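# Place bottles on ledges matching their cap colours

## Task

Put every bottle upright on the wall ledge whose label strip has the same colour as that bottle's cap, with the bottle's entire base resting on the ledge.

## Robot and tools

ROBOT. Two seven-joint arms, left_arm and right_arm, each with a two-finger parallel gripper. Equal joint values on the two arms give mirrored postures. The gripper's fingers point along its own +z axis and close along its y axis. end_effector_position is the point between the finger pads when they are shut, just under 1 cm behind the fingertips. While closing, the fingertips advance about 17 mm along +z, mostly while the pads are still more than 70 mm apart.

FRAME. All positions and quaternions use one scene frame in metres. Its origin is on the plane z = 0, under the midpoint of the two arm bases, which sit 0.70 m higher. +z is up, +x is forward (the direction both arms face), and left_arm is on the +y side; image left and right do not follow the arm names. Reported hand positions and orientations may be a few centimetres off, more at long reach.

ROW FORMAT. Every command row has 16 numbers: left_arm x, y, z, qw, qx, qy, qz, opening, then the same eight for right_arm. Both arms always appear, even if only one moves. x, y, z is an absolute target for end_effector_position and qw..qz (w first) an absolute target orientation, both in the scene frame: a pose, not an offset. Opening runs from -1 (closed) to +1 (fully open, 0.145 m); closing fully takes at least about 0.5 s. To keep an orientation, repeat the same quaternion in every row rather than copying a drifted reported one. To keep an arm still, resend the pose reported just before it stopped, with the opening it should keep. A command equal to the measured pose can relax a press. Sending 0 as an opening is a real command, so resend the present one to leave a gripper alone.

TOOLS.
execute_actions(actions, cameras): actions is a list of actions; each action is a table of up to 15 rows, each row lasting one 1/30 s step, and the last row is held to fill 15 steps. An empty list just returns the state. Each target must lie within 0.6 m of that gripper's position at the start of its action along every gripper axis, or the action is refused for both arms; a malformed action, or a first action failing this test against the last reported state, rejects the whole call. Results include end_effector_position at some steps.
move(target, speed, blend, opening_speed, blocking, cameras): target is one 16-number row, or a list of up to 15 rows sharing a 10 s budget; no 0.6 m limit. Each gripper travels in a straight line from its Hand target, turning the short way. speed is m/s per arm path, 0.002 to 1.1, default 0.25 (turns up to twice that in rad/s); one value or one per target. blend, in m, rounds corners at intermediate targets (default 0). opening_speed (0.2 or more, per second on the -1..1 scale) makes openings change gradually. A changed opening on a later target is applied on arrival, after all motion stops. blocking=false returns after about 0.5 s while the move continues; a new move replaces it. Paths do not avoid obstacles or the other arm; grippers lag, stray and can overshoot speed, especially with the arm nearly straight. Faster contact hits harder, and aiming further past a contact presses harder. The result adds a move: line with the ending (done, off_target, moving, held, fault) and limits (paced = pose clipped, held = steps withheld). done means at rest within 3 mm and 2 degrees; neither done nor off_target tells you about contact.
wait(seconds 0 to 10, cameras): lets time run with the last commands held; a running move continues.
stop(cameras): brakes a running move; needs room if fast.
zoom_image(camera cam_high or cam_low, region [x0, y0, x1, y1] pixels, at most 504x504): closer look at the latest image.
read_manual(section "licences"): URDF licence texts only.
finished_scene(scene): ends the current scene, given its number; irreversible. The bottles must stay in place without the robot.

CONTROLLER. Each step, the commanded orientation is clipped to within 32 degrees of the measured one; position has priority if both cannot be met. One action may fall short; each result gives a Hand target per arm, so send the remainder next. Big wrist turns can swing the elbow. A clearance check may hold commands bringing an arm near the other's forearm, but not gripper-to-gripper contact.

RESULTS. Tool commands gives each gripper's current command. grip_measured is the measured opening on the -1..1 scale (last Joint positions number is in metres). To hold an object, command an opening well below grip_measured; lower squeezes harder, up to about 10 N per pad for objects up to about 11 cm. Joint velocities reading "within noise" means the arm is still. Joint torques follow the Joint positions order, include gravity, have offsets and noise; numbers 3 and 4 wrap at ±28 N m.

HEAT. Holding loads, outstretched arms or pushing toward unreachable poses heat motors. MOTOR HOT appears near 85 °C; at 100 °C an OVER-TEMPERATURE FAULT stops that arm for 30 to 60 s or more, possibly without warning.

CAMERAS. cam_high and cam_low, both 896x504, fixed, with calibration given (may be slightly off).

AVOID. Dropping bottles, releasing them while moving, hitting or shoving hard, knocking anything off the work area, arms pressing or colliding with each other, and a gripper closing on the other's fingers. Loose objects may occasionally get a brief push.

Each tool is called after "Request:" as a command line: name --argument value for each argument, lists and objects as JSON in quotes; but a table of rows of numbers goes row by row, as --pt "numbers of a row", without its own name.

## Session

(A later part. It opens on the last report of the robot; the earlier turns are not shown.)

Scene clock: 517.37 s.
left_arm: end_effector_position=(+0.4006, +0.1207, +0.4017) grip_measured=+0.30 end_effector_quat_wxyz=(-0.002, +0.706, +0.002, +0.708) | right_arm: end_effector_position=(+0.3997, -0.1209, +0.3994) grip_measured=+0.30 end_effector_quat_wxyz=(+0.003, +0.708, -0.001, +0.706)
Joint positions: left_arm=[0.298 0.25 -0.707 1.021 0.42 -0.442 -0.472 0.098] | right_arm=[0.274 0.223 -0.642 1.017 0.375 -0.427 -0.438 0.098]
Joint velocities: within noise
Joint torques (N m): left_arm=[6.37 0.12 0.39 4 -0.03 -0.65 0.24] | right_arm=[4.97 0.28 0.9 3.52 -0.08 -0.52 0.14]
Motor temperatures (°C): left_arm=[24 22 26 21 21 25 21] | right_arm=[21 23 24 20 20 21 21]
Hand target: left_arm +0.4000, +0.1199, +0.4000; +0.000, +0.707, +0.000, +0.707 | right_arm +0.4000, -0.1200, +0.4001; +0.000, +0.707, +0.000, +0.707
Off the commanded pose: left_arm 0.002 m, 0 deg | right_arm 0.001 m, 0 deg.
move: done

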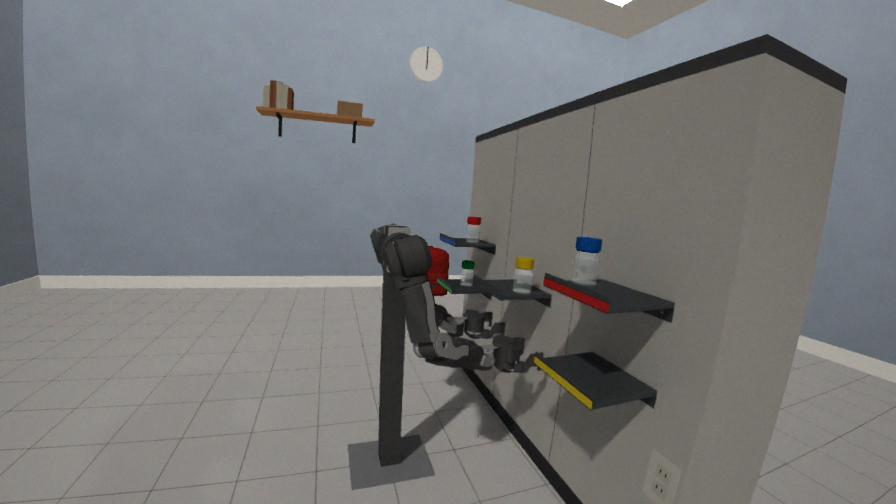

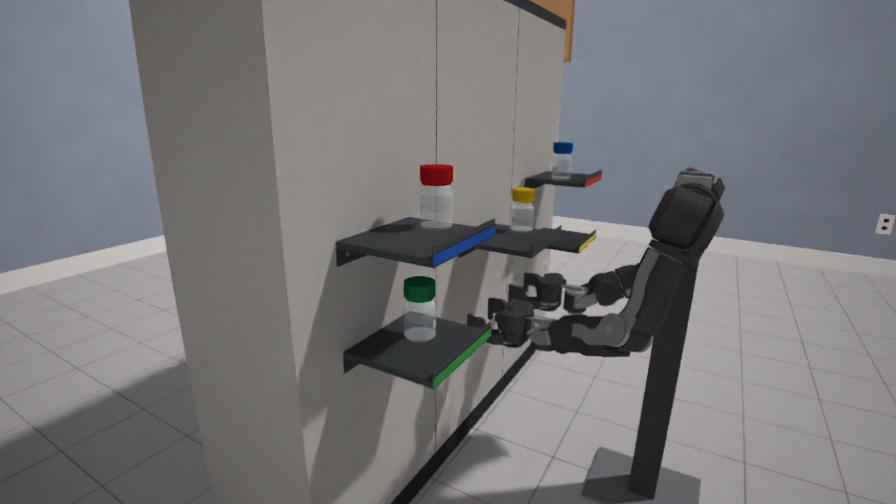

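Request:
move --pt "0.31 0.2 0.45 0 0.7071 0 0.7071 0.3 0.29 -0.15 0.45 -0.183 0.683 0.183 0.683 0.3" --pt "0.285 0.31 0.62 0 0.7071 0 0.7071 0.3 0.29 -0.14 0.645 -0.183 0.683 0.183 0.683 0.3" --pt "0.285 0.35 0.74 0 0.7071 0 0.7071 0.3 0.326 -0.11 0.645 -0.183 0.683 0.183 0.683 0.3" --speed 0.15

Request:
zoom_image --camera "cam_low" --region '[400, 120, 600, 280]'

Request:
zoom_image --camera "cam_high" --region '[450, 200, 570, 310]'

Scene clock: 534.53 s.
left_arm: end_effector_position=(+0.2849, +0.3512, +0.7410) grip_measured=+0.30 end_effector_quat_wxyz=(-0.003, +0.705, +0.002, +0.709) | right_arm: end_effector_position=(+0.3254, -0.1095, +0.6464) grip_measured=+0.30 end_effector_quat_wxyz=(-0.186, +0.681, +0.184, +0.684)
Joint positions: left_arm=[-1.121 1.164 1.502 2.002 1.552 0.382 -0.033 0.098] | right_arm=[0.404 1.076 -0.527 2.214 1.161 0.205 -0.297 0.098]
Joint velocities: within noise
Joint torques (N m): left_arm=[1.54 3.28 2.91 0.5 0.17 -0.54 0.23] | right_arm=[3.63 3.18 2.73 1.7 -0.11 -0.33 -0.17]
Motor temperatures (°C): left_arm=[25 22 25 22 21 25 21] | right_arm=[22 23 24 20 20 21 21]
Hand target: left_arm +0.2850, +0.3500, +0.7400; +0.000, +0.707, +0.000, +0.707 | right_arm +0.3260, -0.1100, +0.6450; -0.183, +0.683, +0.183, +0.683
Off the commanded pose: left_arm 0.002 m, 0 deg | right_arm 0.002 m, 0 deg.
move: done

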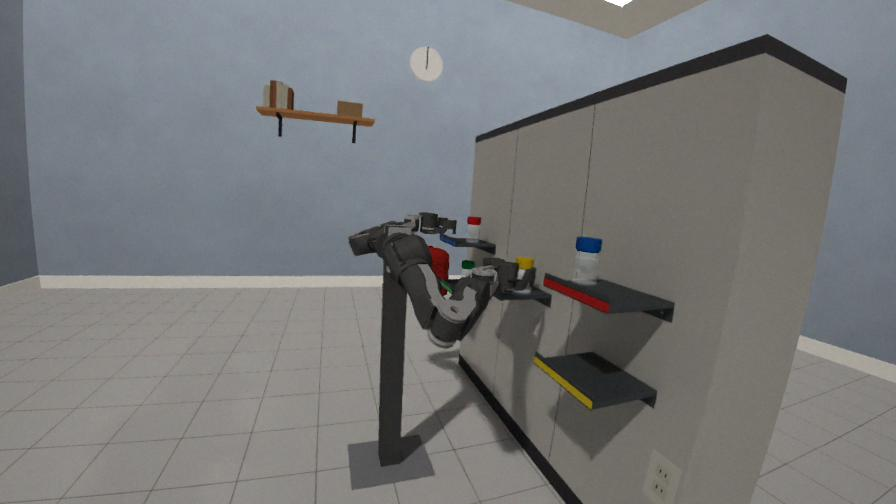

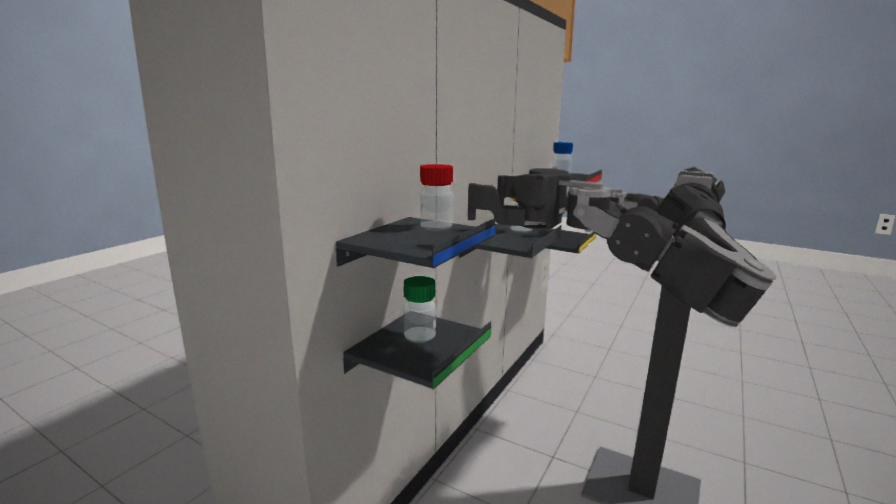

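Scaled by 2.520 from the camera's 896x504 image, which has a finer 1280x720 frame.

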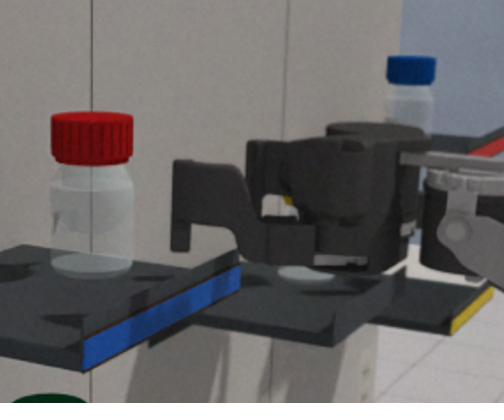

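Scaled by 4.200 from the camera's 896x504 image, which has a finer 1280x720 frame.

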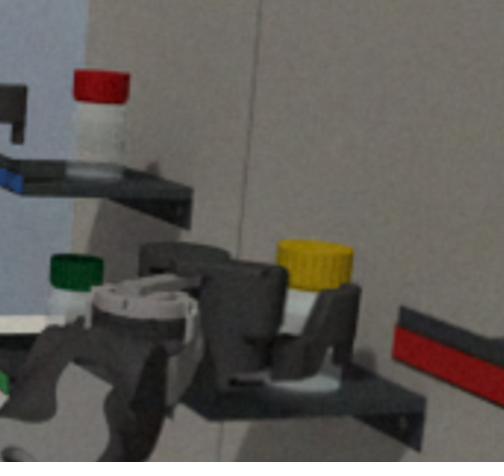

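Request:
move --pt "0.394 0.35 0.745 0 0.7071 0 0.7071 0.3 0.395 -0.07 0.645 -0.183 0.683 0.183 0.683 0.3" --speed 0.08

Request:
zoom_image --camera "cam_low" --region '[400, 120, 600, 280]'

Request:
zoom_image --camera "cam_high" --region '[450, 200, 570, 310]'

Scene clock: 547.70 s.
left_arm: end_effector_position=(+0.3943, +0.3493, +0.7460) grip_measured=+0.30 end_effector_quat_wxyz=(-0.002, +0.705, -0.003, +0.709) | right_arm: end_effector_position=(+0.3955, -0.0713, +0.6467) grip_measured=+0.30 end_effector_quat_wxyz=(-0.183, +0.682, +0.179, +0.685)
Joint positions: left_arm=[-1.365 1.668 1.573 1.58 1.585 0.202 -0.104 0.098] | right_arm=[0.734 0.715 -0.728 1.872 1.035 0.334 -0.281 0.098]
Joint velocities: within noise
Joint torques (N m): left_arm=[5.1 1.17 3.79 0.16 0.14 -0.55 0.1] | right_arm=[5.82 1.75 2.5 2.07 -0.11 -0.33 0.21]
Motor temperatures (°C): left_arm=[24 22 26 22 21 25 21] | right_arm=[22 23 24 20 20 21 21]
Hand target: left_arm +0.3940, +0.3500, +0.7450; -0.002, +0.707, -0.002, +0.707 | right_arm +0.3950, -0.0700, +0.6450; -0.183, +0.683, +0.183, +0.683
Off the commanded pose: left_arm 0.001 m, 1 deg | right_arm 0.002 m, 1 deg.
joint sent to its limit (left arm) — joint 3 (upper arm roll), upper limit; joint 5 (forearm roll), upper limit. The joint targets still meet the commanded pose.
move: done

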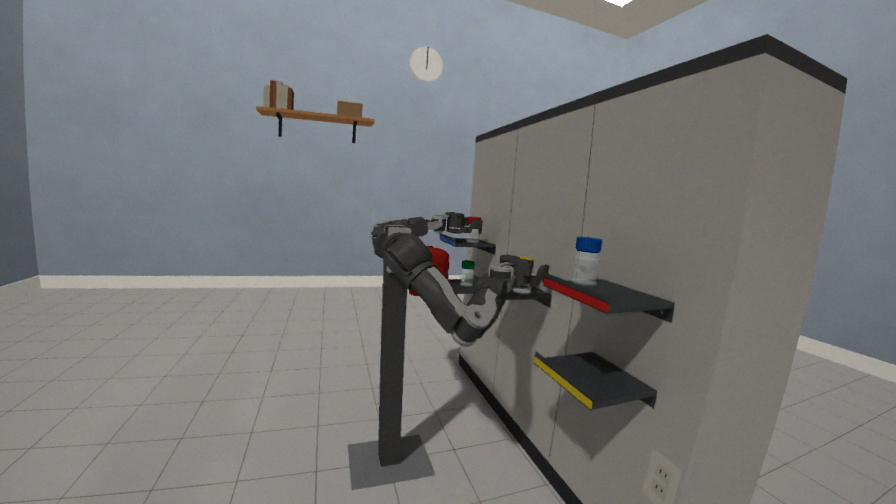

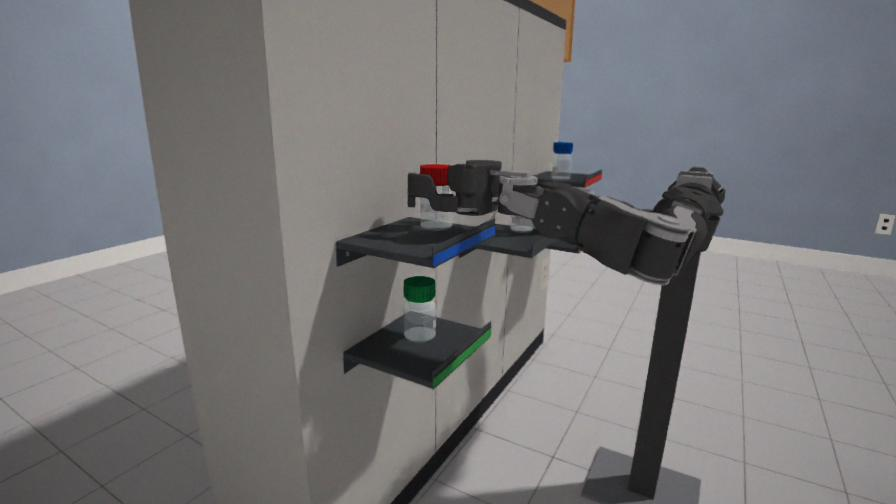

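Scaled by 2.520 from the camera's 896x504 image, which has a finer 1280x720 frame.

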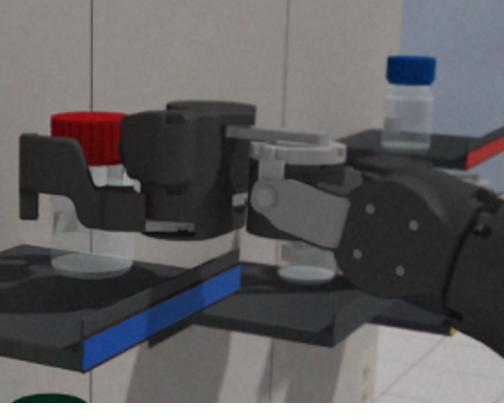

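Scaled by 4.200 from the camera's 896x504 image, which has a finer 1280x720 frame.

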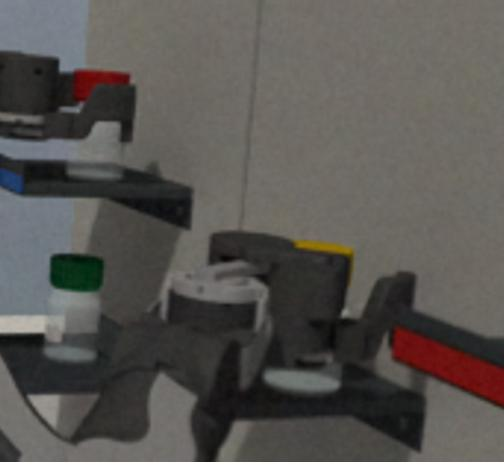

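Request:
move --pt "0.387 0.349 0.745 0 0.7071 0 0.7071 0.3 0.395 -0.07 0.645 -0.183 0.683 0.183 0.683 0.3" --pt "0.387 0.349 0.745 0 0.7071 0 0.7071 -0.5 0.395 -0.07 0.645 -0.183 0.683 0.183 0.683 -0.5" --speed 0.08 --opening_speed 0.4

Request:
zoom_image --camera "cam_low" --region '[400, 120, 600, 280]'

Request:
zoom_image --camera "cam_high" --region '[450, 200, 570, 310]'

Scene clock: 567.80 s.
left_arm: end_effector_position=(+0.3876, +0.3474, +0.7438) grip_measured=-0.25 end_effector_quat_wxyz=(-0.001, +0.708, -0.006, +0.707) | right_arm: end_effector_position=(+0.3949, -0.0701, +0.6464) grip_measured=-0.32 end_effector_quat_wxyz=(-0.185, +0.681, +0.182, +0.684)
Joint positions: left_arm=[-1.365 1.637 1.573 1.617 1.585 0.21 -0.105 0.057] | right_arm=[0.734 0.714 -0.728 1.872 1.034 0.336 -0.274 0.051]
Joint velocities: within noise
Joint torques (N m): left_arm=[6.05 1.31 3.78 0.14 0.13 -0.63 -0.05] | right_arm=[5.66 1.52 2.85 2.06 -0.1 -0.36 -0.03]
Motor temperatures (°C): left_arm=[25 22 27 21 21 25 21] | right_arm=[23 23 24 20 20 21 21]
Hand target: left_arm +0.3870, +0.3490, +0.7450; -0.002, +0.707, -0.003, +0.708 | right_arm +0.3950, -0.0699, +0.6450; -0.183, +0.683, +0.183, +0.683
Off the commanded pose: left_arm 0.002 m, 1 deg | right_arm 0.001 m, 0 deg.
joint sent to its limit (left arm) — joint 3 (upper arm roll), upper limit; joint 5 (forearm roll), upper limit. The joint targets still meet the commanded pose.
move: done

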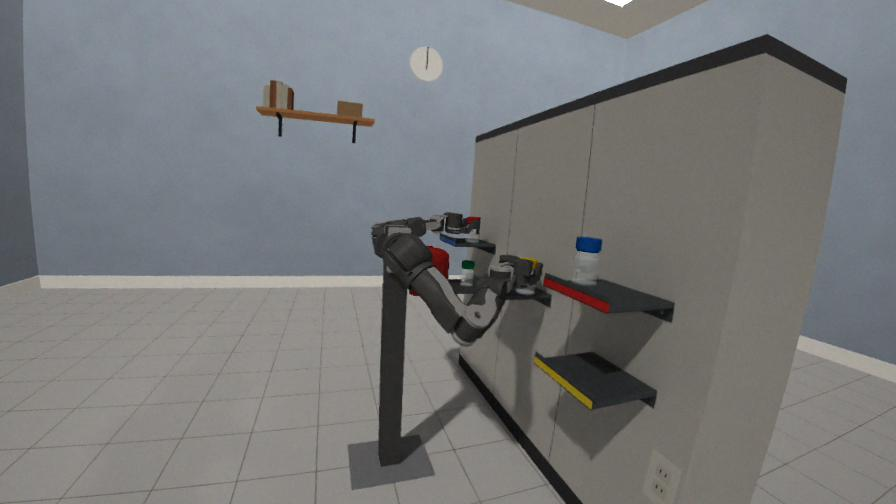

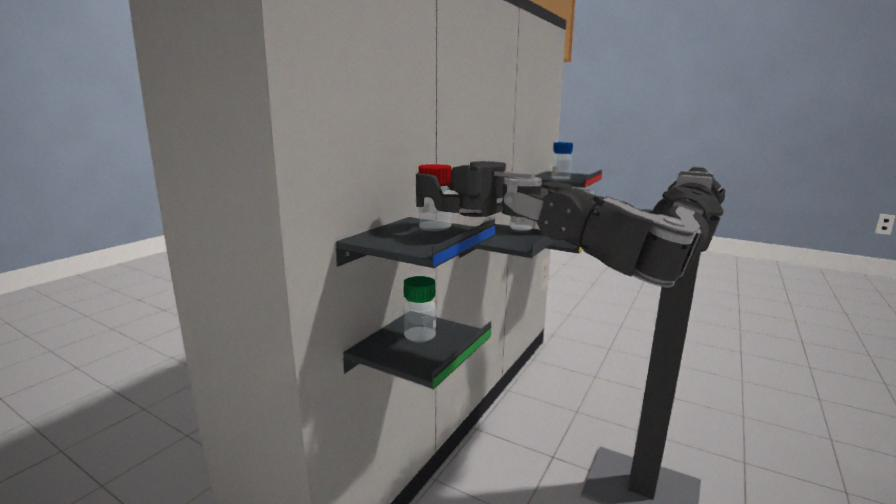

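Scaled by 2.520 from the camera's 896x504 image, which has a finer 1280x720 frame.

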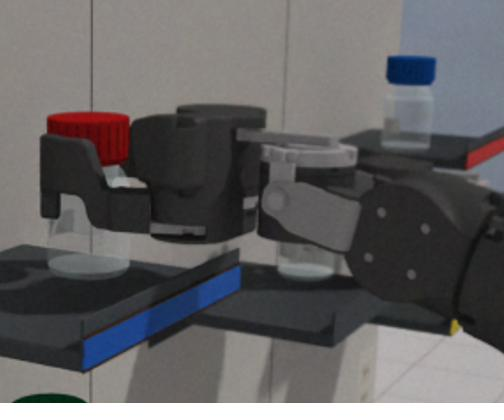

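Scaled by 4.200 from the camera's 896x504 image, which has a finer 1280x720 frame.

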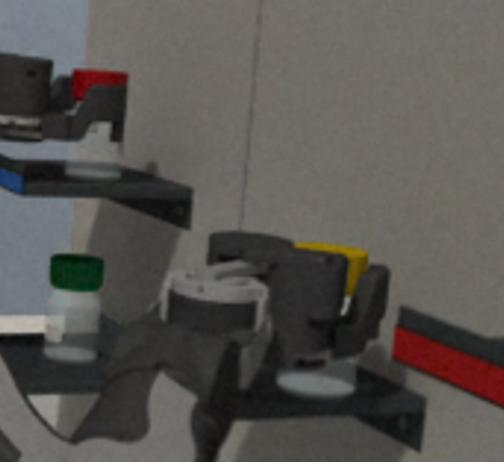

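Request:
move --pt "0.387 0.349 0.78 0 0.7071 0 0.7071 -0.5 0.395 -0.07 0.69 -0.183 0.683 0.183 0.683 -0.5" --pt "0.27 0.349 0.78 0 0.7071 0 0.7071 -0.5 0.30 -0.125 0.69 -0.183 0.683 0.183 0.683 -0.5" --pt "0.27 0.27 0.74 0 0.7071 0 0.7071 -0.5 0.27 -0.25 0.66 0 0.7071 0 0.7071 -0.5" --pt "0.28 0.17 0.70 0.092 0.701 -0.092 0.701 -0.5 0.27 -0.38 0.60 0 0.7071 0 0.7071 -0.5" --speed 0.12

Scene clock: 588.17 s.
left_arm: end_effector_position=(+0.2809, +0.1712, +0.6978) grip_measured=-0.25 end_effector_quat_wxyz=(+0.133, +0.702, -0.136, +0.686) | right_arm: end_effector_position=(+0.2696, -0.3818, +0.5976) grip_measured=-0.32 end_effector_quat_wxyz=(+0.002, +0.711, -0.003, +0.703)
Joint positions: left_arm=[-0.147 1.048 0.442 2.431 1.407 0.578 -0.275 0.057] | right_arm=[-0.706 0.812 0.815 1.813 1.022 0.096 0.311 0.051]
Joint velocities: within noise
Joint torques (N m): left_arm=[3.84 3.49 1.44 1.24 -0.11 -0.97 0.24] | right_arm=[1.41 5.5 3.66 2.91 0.32 -0.67 0.18]
Motor temperatures (°C): left_arm=[25 22 27 21 21 26 21] | right_arm=[23 23 24 20 20 21 21]
Hand target: left_arm +0.2807, +0.1704, +0.6999; +0.137, +0.698, -0.136, +0.690 | right_arm +0.2700, -0.3800, +0.6000; +0.000, +0.707, +0.000, +0.707
Off the commanded pose: left_arm 0.003 m, 7 deg | right_arm 0.003 m, 1 deg.
joint sent to its limit (left arm) — joint 4 (elbow), upper limit, where the elbow is as bent as it goes. The joint targets are off in orientation, not in position.
move: off_target (left_arm)

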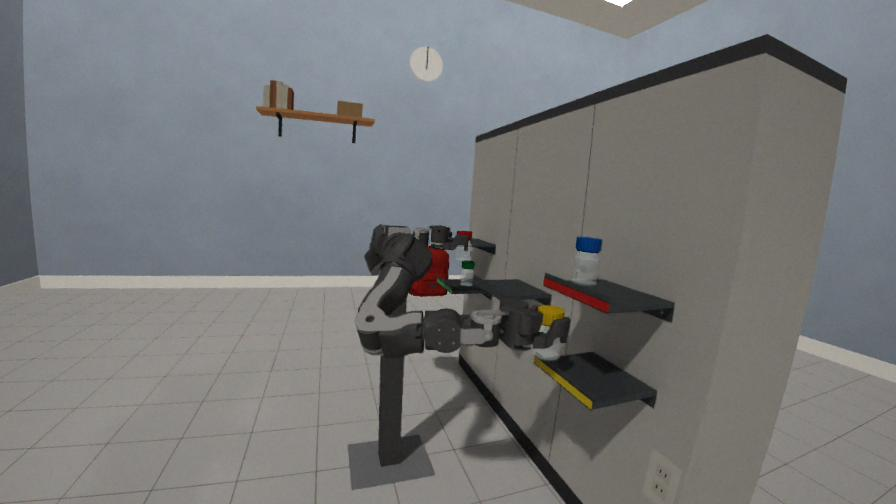

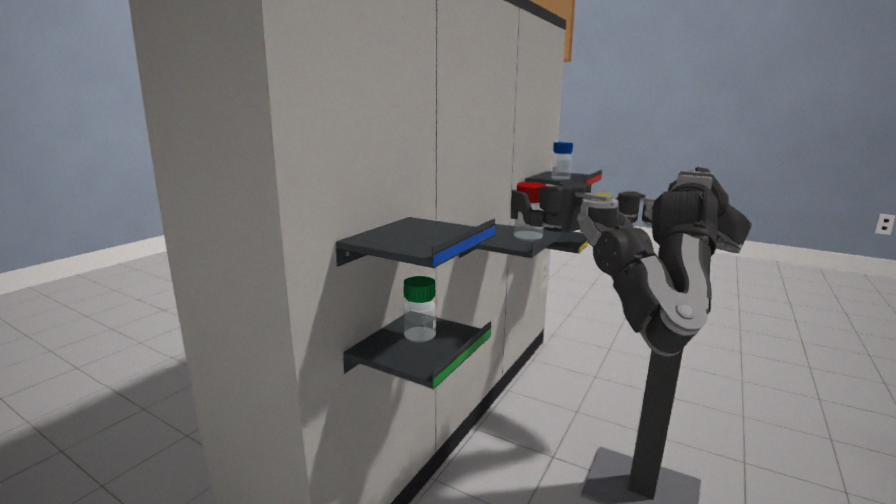

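Request:
move --pt "0.305 0.06 0.69 0.183 0.683 -0.183 0.683 -0.5 0.33 -0.385 0.60 0 0.7071 0 0.7071 -0.5" --pt "0.34 0.01 0.685 0.183 0.683 -0.183 0.683 -0.5 0.395 -0.385 0.585 0 0.7071 0 0.7071 -0.5" --speed 0.12

Request:
zoom_image --camera "cam_high" --region '[480, 220, 680, 420]'

Request:
zoom_image --camera "cam_low" --region '[450, 150, 610, 270]'

Scene clock: 601.57 s.
left_arm: end_effector_position=(+0.3394, +0.0089, +0.6827) grip_measured=-0.25 end_effector_quat_wxyz=(+0.184, +0.686, -0.187, +0.679) | right_arm: end_effector_position=(+0.3948, -0.3856, +0.5826) grip_measured=-0.32 end_effector_quat_wxyz=(+0.001, +0.712, -0.002, +0.703)
Joint positions: left_arm=[0.746 0.448 -0.71 2.146 1.061 0.675 -0.659 0.057] | right_arm=[0.178 0.934 0.078 1.309 0.888 0.091 0.252 0.051]
Joint velocities: within noise
Joint torques (N m): left_arm=[7.35 -0.01 2.37 2.56 -0.28 -0.74 0.01] | right_arm=[4.6 6.98 3.75 2.66 0.28 -0.77 0.19]
Motor temperatures (°C): left_arm=[25 22 26 21 21 26 21] | right_arm=[22 23 24 20 20 21 21]
Hand target: left_arm +0.3400, +0.0099, +0.6850; +0.183, +0.683, -0.183, +0.683 | right_arm +0.3950, -0.3850, +0.5851; +0.000, +0.707, +0.000, +0.707
Off the commanded pose: left_arm 0.003 m, 1 deg | right_arm 0.002 m, 1 deg.
move: done

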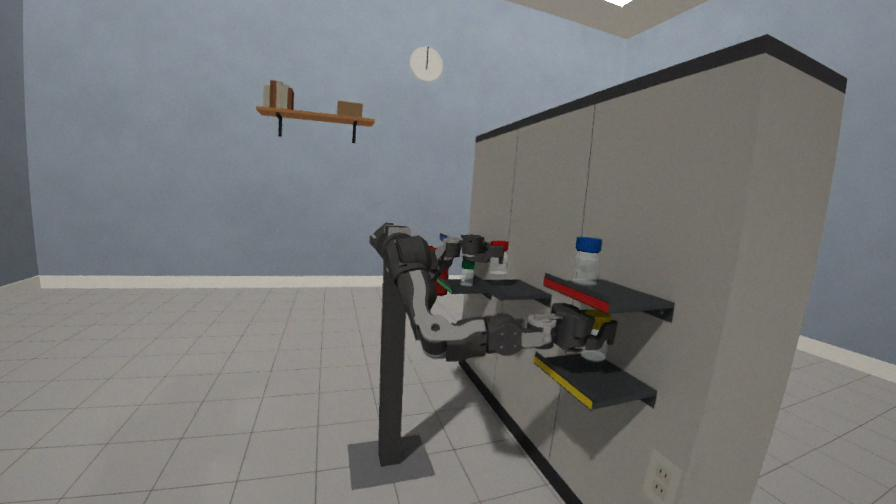

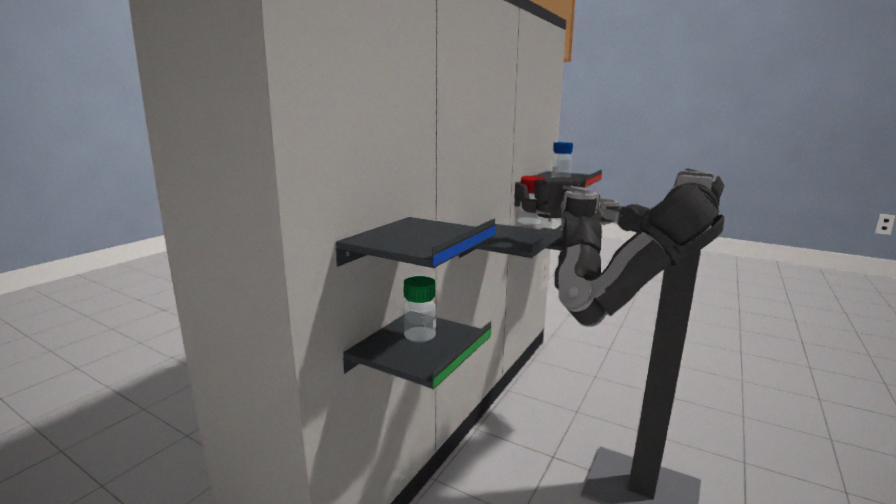

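Scaled by 2.520 from the camera's 896x504 image, which has a finer 1280x720 frame.

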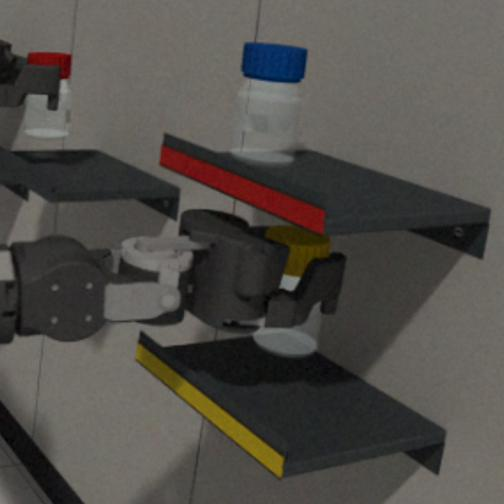

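Scaled by 3.150 from the camera's 896x504 image, which has a finer 1280x720 frame.

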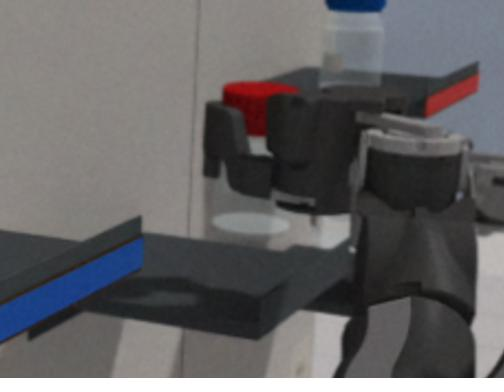

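Request:
move --pt "0.395 -0.02 0.67 0.183 0.683 -0.183 0.683 -0.5 0.395 -0.385 0.57 0 0.7071 0 0.7071 -0.5" --pt "0.395 -0.02 0.65 0.183 0.683 -0.183 0.683 -0.5 0.395 -0.385 0.556 0 0.7071 0 0.7071 -0.5" --speed '[0.1,0.04]'

Request:
zoom_image --camera "cam_high" --region '[480, 220, 680, 420]'

Request:
zoom_image --camera "cam_low" --region '[450, 150, 610, 270]'

Scene clock: 616.37 s.
left_arm: end_effector_position=(+0.3950, -0.0196, +0.6492) grip_measured=-0.25 end_effector_quat_wxyz=(+0.181, +0.686, -0.183, +0.680) | right_arm: end_effector_position=(+0.3945, -0.3860, +0.5531) grip_measured=-0.32 end_effector_quat_wxyz=(+0.001, +0.712, -0.002, +0.702)
Joint positions: left_arm=[0.817 0.337 -0.847 1.786 0.894 0.468 -0.497 0.057] | right_arm=[0.176 0.858 0.078 1.228 0.814 0.017 0.302 0.051]
Joint velocities: within noise
Joint torques (N m): left_arm=[8.43 -0.3 2.11 3 -0.24 -0.91 0.23] | right_arm=[4.84 6.98 3.32 2.97 0.34 -0.75 0.2]
Motor temperatures (°C): left_arm=[26 22 26 21 22 26 21] | right_arm=[22 24 24 20 20 21 21]
Hand target: left_arm +0.3950, -0.0199, +0.6500; +0.183, +0.683, -0.183, +0.683 | right_arm +0.3950, -0.3850, +0.5560; +0.000, +0.707, +0.000, +0.707
Off the commanded pose: left_arm 0.001 m, 0 deg | right_arm 0.003 m, 1 deg.
move: done

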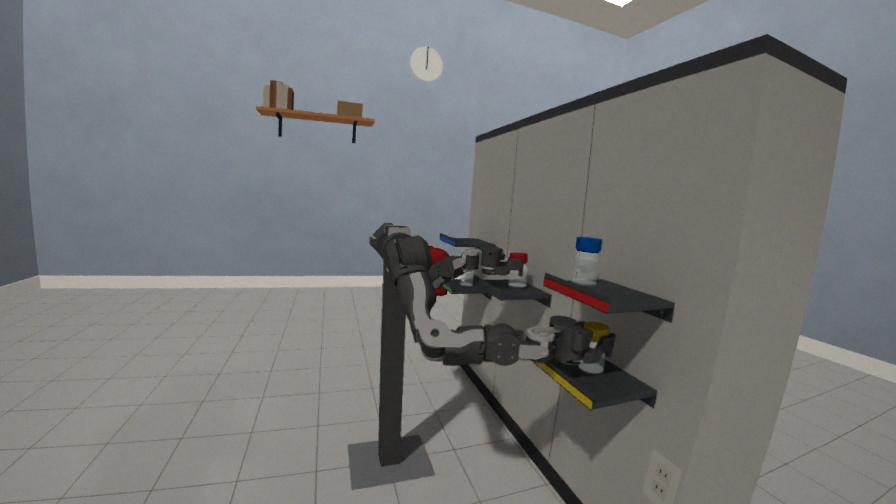

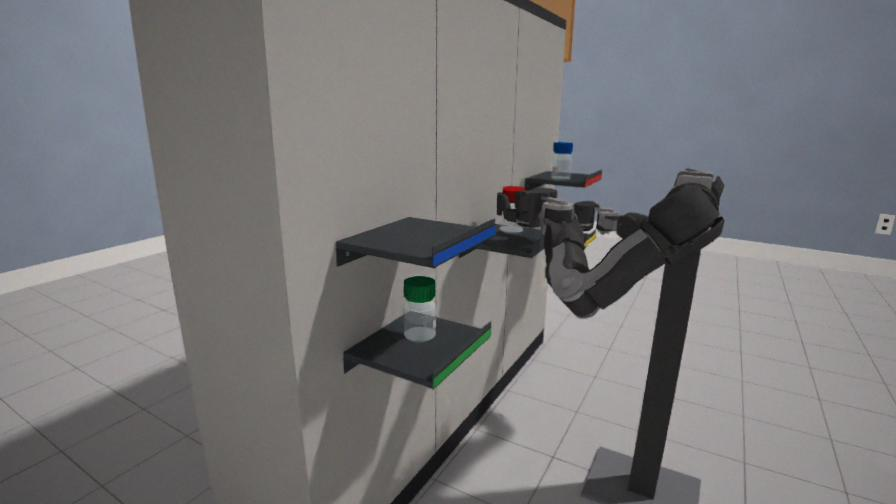

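Scaled by 2.520 from the camera's 896x504 image, which has a finer 1280x720 frame.

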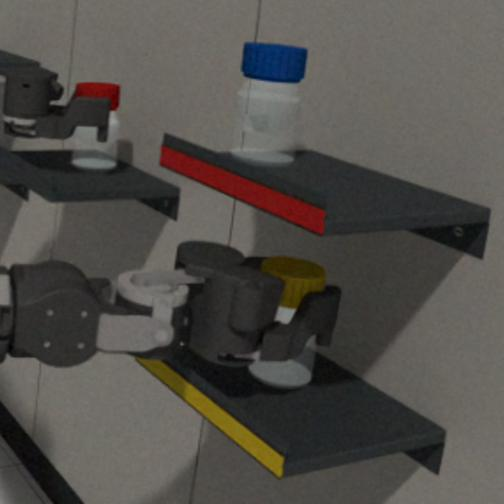

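Scaled by 3.150 from the camera's 896x504 image, which has a finer 1280x720 frame.

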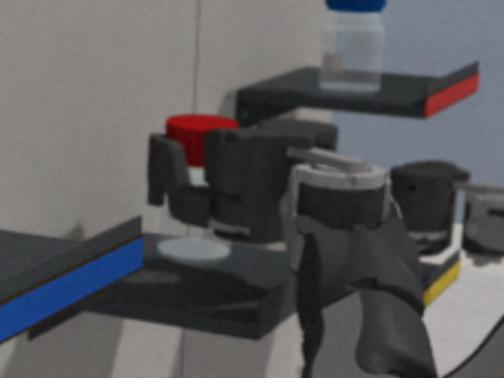

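Request:
move --pt "0.395 -0.02 0.642 0.183 0.683 -0.183 0.683 -0.5 0.395 -0.385 0.548 0 0.7071 0 0.7071 -0.5" --speed 0.02 --cameras '[]'

Scene clock: 622.90 s.
left_arm: end_effector_position=(+0.3950, -0.0198, +0.6434) grip_measured=-0.25 end_effector_quat_wxyz=(+0.182, +0.684, -0.182, +0.683) | right_arm: end_effector_position=(+0.3947, -0.3863, +0.5497) grip_measured=-0.32 end_effector_quat_wxyz=(+0.001, +0.706, -0.002, +0.708)
Joint positions: left_arm=[0.801 0.341 -0.857 1.779 0.876 0.439 -0.487 0.057] | right_arm=[0.181 0.842 0.077 1.205 0.803 -0.016 0.315 0.051]
Joint velocities: within noise
Joint torques (N m): left_arm=[7.77 -0.09 1.81 2.8 -0.23 -0.88 0.22] | right_arm=[4.52 6.58 2.07 2.47 0.25 -0.52 0.12]
Motor temperatures (°C): left_arm=[27 22 26 21 22 26 21] | right_arm=[23 24 24 20 20 21 21]
Hand target: left_arm +0.3950, -0.0200, +0.6421; +0.183, +0.683, -0.183, +0.683 | right_arm +0.3950, -0.3849, +0.5480; +0.000, +0.707, +0.000, +0.707
Off the commanded pose: left_arm 0.001 m, 0 deg | right_arm 0.002 m, 0 deg.
move: done
No camera images: "cameras" was empty.

Request:
move --pt "0.395 -0.02 0.640 0.183 0.683 -0.183 0.683 -0.5 0.395 -0.385 0.546 0 0.7071 0 0.7071 -0.5" --pt "0.395 -0.02 0.640 0.183 0.683 -0.183 0.683 0.1 0.395 -0.385 0.546 0 0.7071 0 0.7071 0.1" --pt "0.395 -0.02 0.647 0.183 0.683 -0.183 0.683 0.1 0.395 -0.385 0.553 0 0.7071 0 0.7071 0.1" --speed 0.03 --opening_speed 0.8

Request:
zoom_image --camera "cam_high" --region '[480, 220, 680, 420]'

Request:
zoom_image --camera "cam_low" --region '[450, 150, 610, 270]'

Scene clock: 637.30 s.
left_arm: end_effector_position=(+0.3951, -0.0202, +0.6452) grip_measured=+0.10 end_effector_quat_wxyz=(+0.183, +0.684, -0.184, +0.682) | right_arm: end_effector_position=(+0.3954, -0.3829, +0.5515) grip_measured=+0.10 end_effector_quat_wxyz=(-0.003, +0.707, +0.003, +0.707)
Joint positions: left_arm=[0.81 0.343 -0.858 1.779 0.884 0.443 -0.485 0.083] | right_arm=[0.182 0.847 0.072 1.216 0.806 -0.007 0.318 0.083]
Joint velocities: within noise
Joint torques (N m): left_arm=[8.98 -0.8 2.81 3.92 -0.04 -0.48 -0.04] | right_arm=[4.07 7.82 4.04 3.47 0.37 -0.29 -0.14]
Motor temperatures (°C): left_arm=[27 22 26 21 22 26 21] | right_arm=[23 24 24 20 20 21 21]
Hand target: left_arm +0.3950, -0.0200, +0.6470; +0.183, +0.683, -0.183, +0.683 | right_arm +0.3950, -0.3849, +0.5529; +0.000, +0.707, +0.000, +0.707
Off the commanded pose: left_arm 0.002 m, 0 deg | right_arm 0.003 m, 0 deg.
move: done

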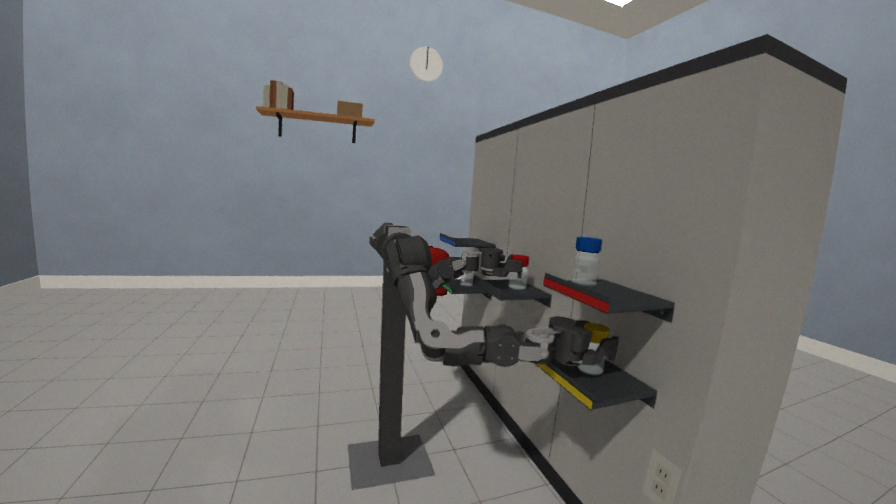

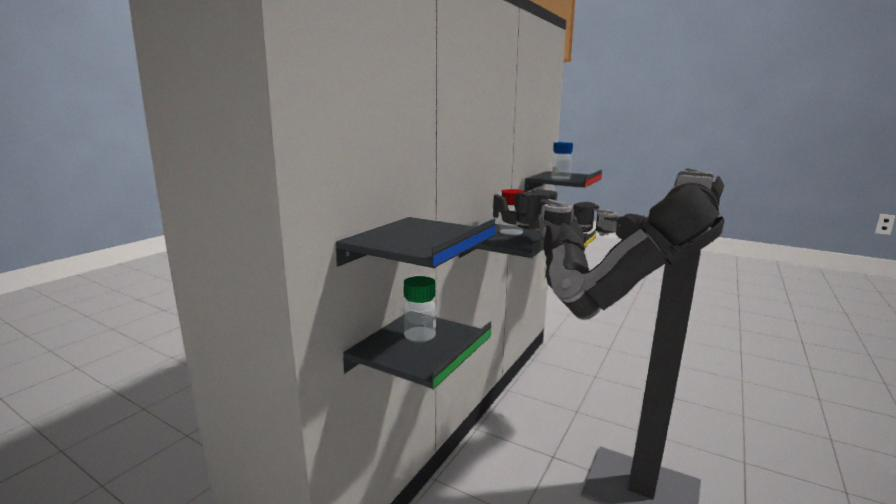

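Scaled by 2.520 from the camera's 896x504 image, which has a finer 1280x720 frame.

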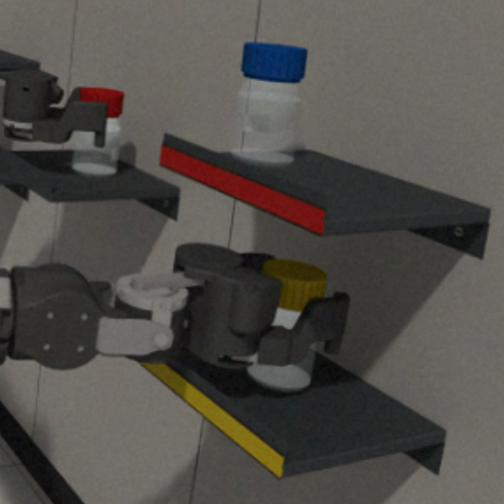

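Scaled by 3.150 from the camera's 896x504 image, which has a finer 1280x720 frame.

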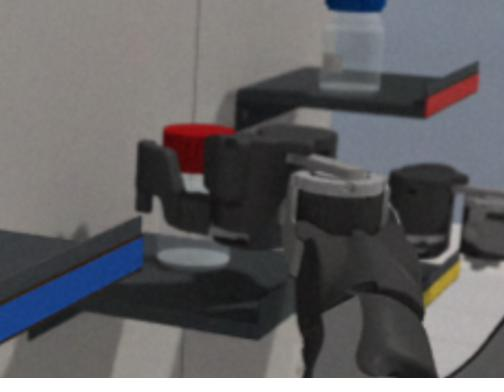

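Request:
move --pt "0.291 0.04 0.65 0.183 0.683 -0.183 0.683 0.1 0.27 -0.385 0.56 0 0.7071 0 0.7071 0.1" --pt "0.28 0.18 0.64 0.092 0.701 -0.092 0.701 0.3 0.27 -0.24 0.60 0 0.7071 0 0.7071 0.3" --pt "0.28 0.28 0.64 0 0.7071 0 0.7071 0.3 0.29 -0.11 0.645 -0.183 0.683 0.183 0.683 0.3" --pt "0.28 0.28 0.64 0 0.7071 0 0.7071 0.3 0.326 -0.05 0.645 -0.183 0.683 0.183 0.683 0.3" --speed 0.14

Request:
zoom_image --camera "cam_high" --region '[450, 220, 680, 420]'

Request:
zoom_image --camera "cam_low" --region '[450, 150, 610, 270]'

Scene clock: 655.47 s.
left_arm: end_effector_position=(+0.2802, +0.2794, +0.6406) grip_measured=+0.30 end_effector_quat_wxyz=(-0.001, +0.706, +0.000, +0.708) | right_arm: end_effector_position=(+0.3254, -0.0492, +0.6460) grip_measured=+0.30 end_effector_quat_wxyz=(-0.186, +0.681, +0.184, +0.684)
Joint positions: left_arm=[-0.867 1.006 0.755 2.287 1.178 0.089 -0.284 0.098] | right_arm=[0.383 0.546 -0.48 2.226 0.819 0.601 -0.343 0.098]
Joint velocities: within noise
Joint torques (N m): left_arm=[1.04 3.15 2.92 1.92 0.05 -0.57 0.23] | right_arm=[3.94 1.15 2.02 2.47 -0.11 -0.31 -0.15]
Motor temperatures (°C): left_arm=[27 22 26 22 21 26 21] | right_arm=[22 24 24 20 20 21 21]
Hand target: left_arm +0.2800, +0.2800, +0.6400; +0.000, +0.707, +0.000, +0.707 | right_arm +0.3260, -0.0500, +0.6449; -0.183, +0.683, +0.183, +0.683
Off the commanded pose: left_arm 0.001 m, 0 deg | right_arm 0.001 m, 0 deg.
move: done

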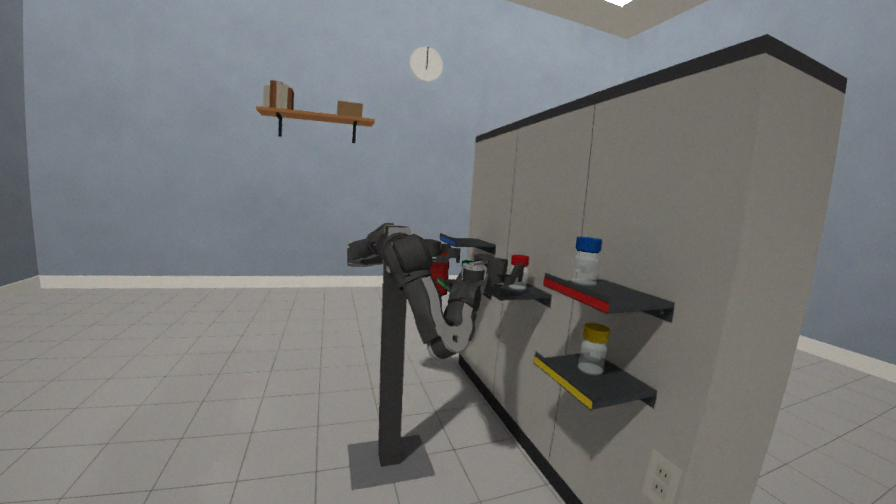

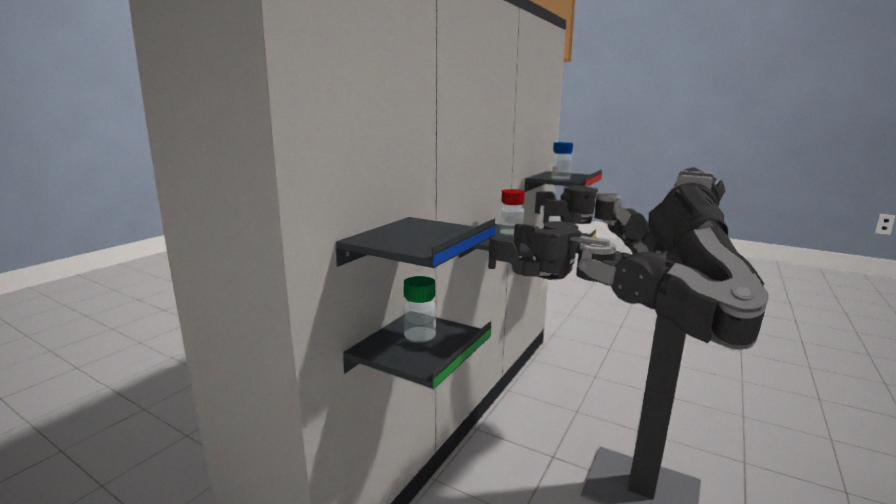

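Scaled by 2.191 from the camera's 896x504 image, which has a finer 1280x720 frame.

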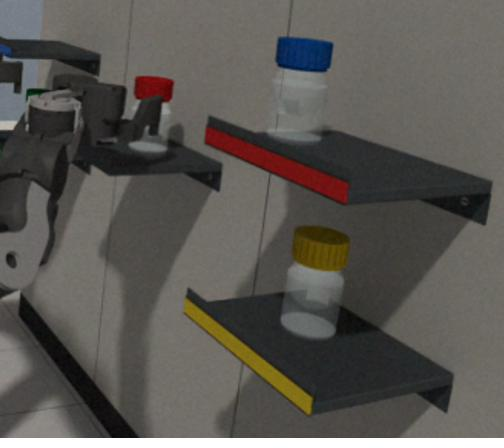

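Scaled by 3.150 from the camera's 896x504 image, which has a finer 1280x720 frame.

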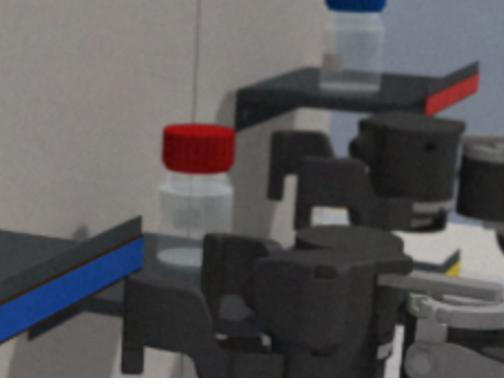

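Request:
move --pt "0.28 0.28 0.64 0 0.7071 0 0.7071 0.3 0.395 -0.01 0.645 -0.183 0.683 0.183 0.683 0.3" --pt "0.28 0.28 0.64 0 0.7071 0 0.7071 0.3 0.395 -0.01 0.645 -0.183 0.683 0.183 0.683 -0.45" --speed 0.08 --opening_speed 0.4

Request:
zoom_image --camera "cam_high" --region '[450, 220, 570, 320]'

Request:
zoom_image --camera "cam_low" --region '[450, 150, 610, 270]'

Scene clock: 671.47 s.
left_arm: end_effector_position=(+0.2802, +0.2794, +0.6406) grip_measured=+0.30 end_effector_quat_wxyz=(-0.001, +0.706, +0.000, +0.708) | right_arm: end_effector_position=(+0.3960, -0.0120, +0.6453) grip_measured=-0.31 end_effector_quat_wxyz=(-0.180, +0.684, +0.180, +0.684)
Joint positions: left_arm=[-0.867 1.006 0.755 2.287 1.178 0.089 -0.284 0.098] | right_arm=[0.663 0.341 -0.632 1.829 0.74 0.547 -0.303 0.052]
Joint velocities: within noise
Joint torques (N m): left_arm=[1.02 3.18 2.92 1.94 0.05 -0.57 0.23] | right_arm=[5.74 -0.33 1.87 2.92 -0.03 -0.53 0.2]
Motor temperatures (°C): left_arm=[25 22 26 21 21 26 21] | right_arm=[23 24 24 20 20 21 21]
Hand target: left_arm +0.2800, +0.2800, +0.6400; +0.000, +0.707, +0.000, +0.707 | right_arm +0.3950, -0.0101, +0.6451; -0.183, +0.683, +0.183, +0.683
Off the commanded pose: left_arm 0.001 m, 0 deg | right_arm 0.002 m, 1 deg.
move: done

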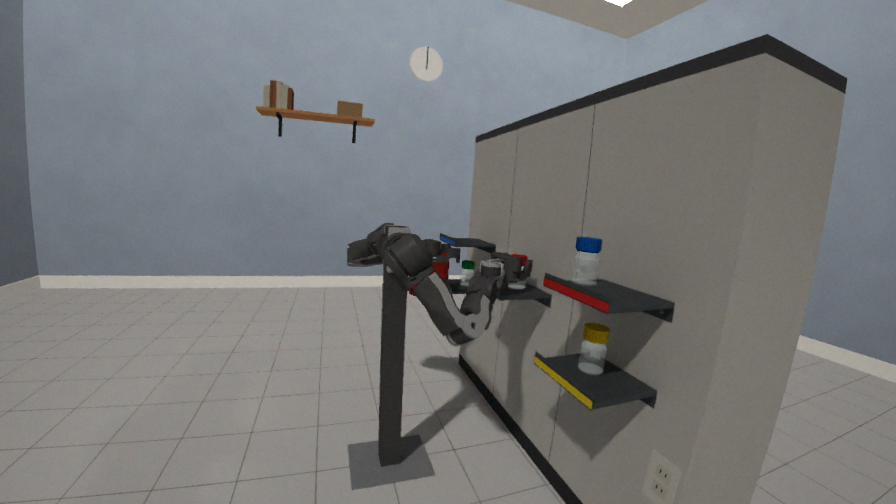

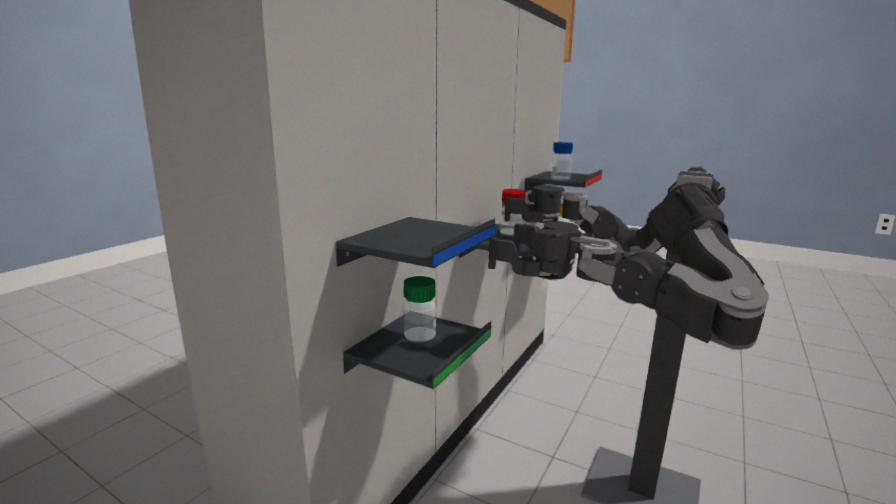

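Scaled by 4.200 from the camera's 896x504 image, which has a finer 1280x720 frame.

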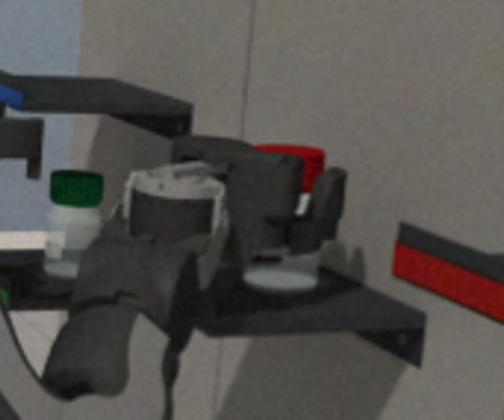

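Scaled by 3.150 from the camera's 896x504 image, which has a finer 1280x720 frame.

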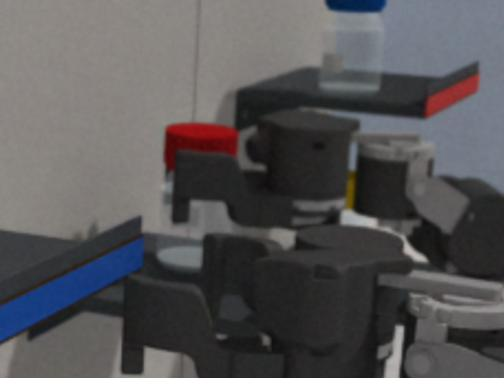

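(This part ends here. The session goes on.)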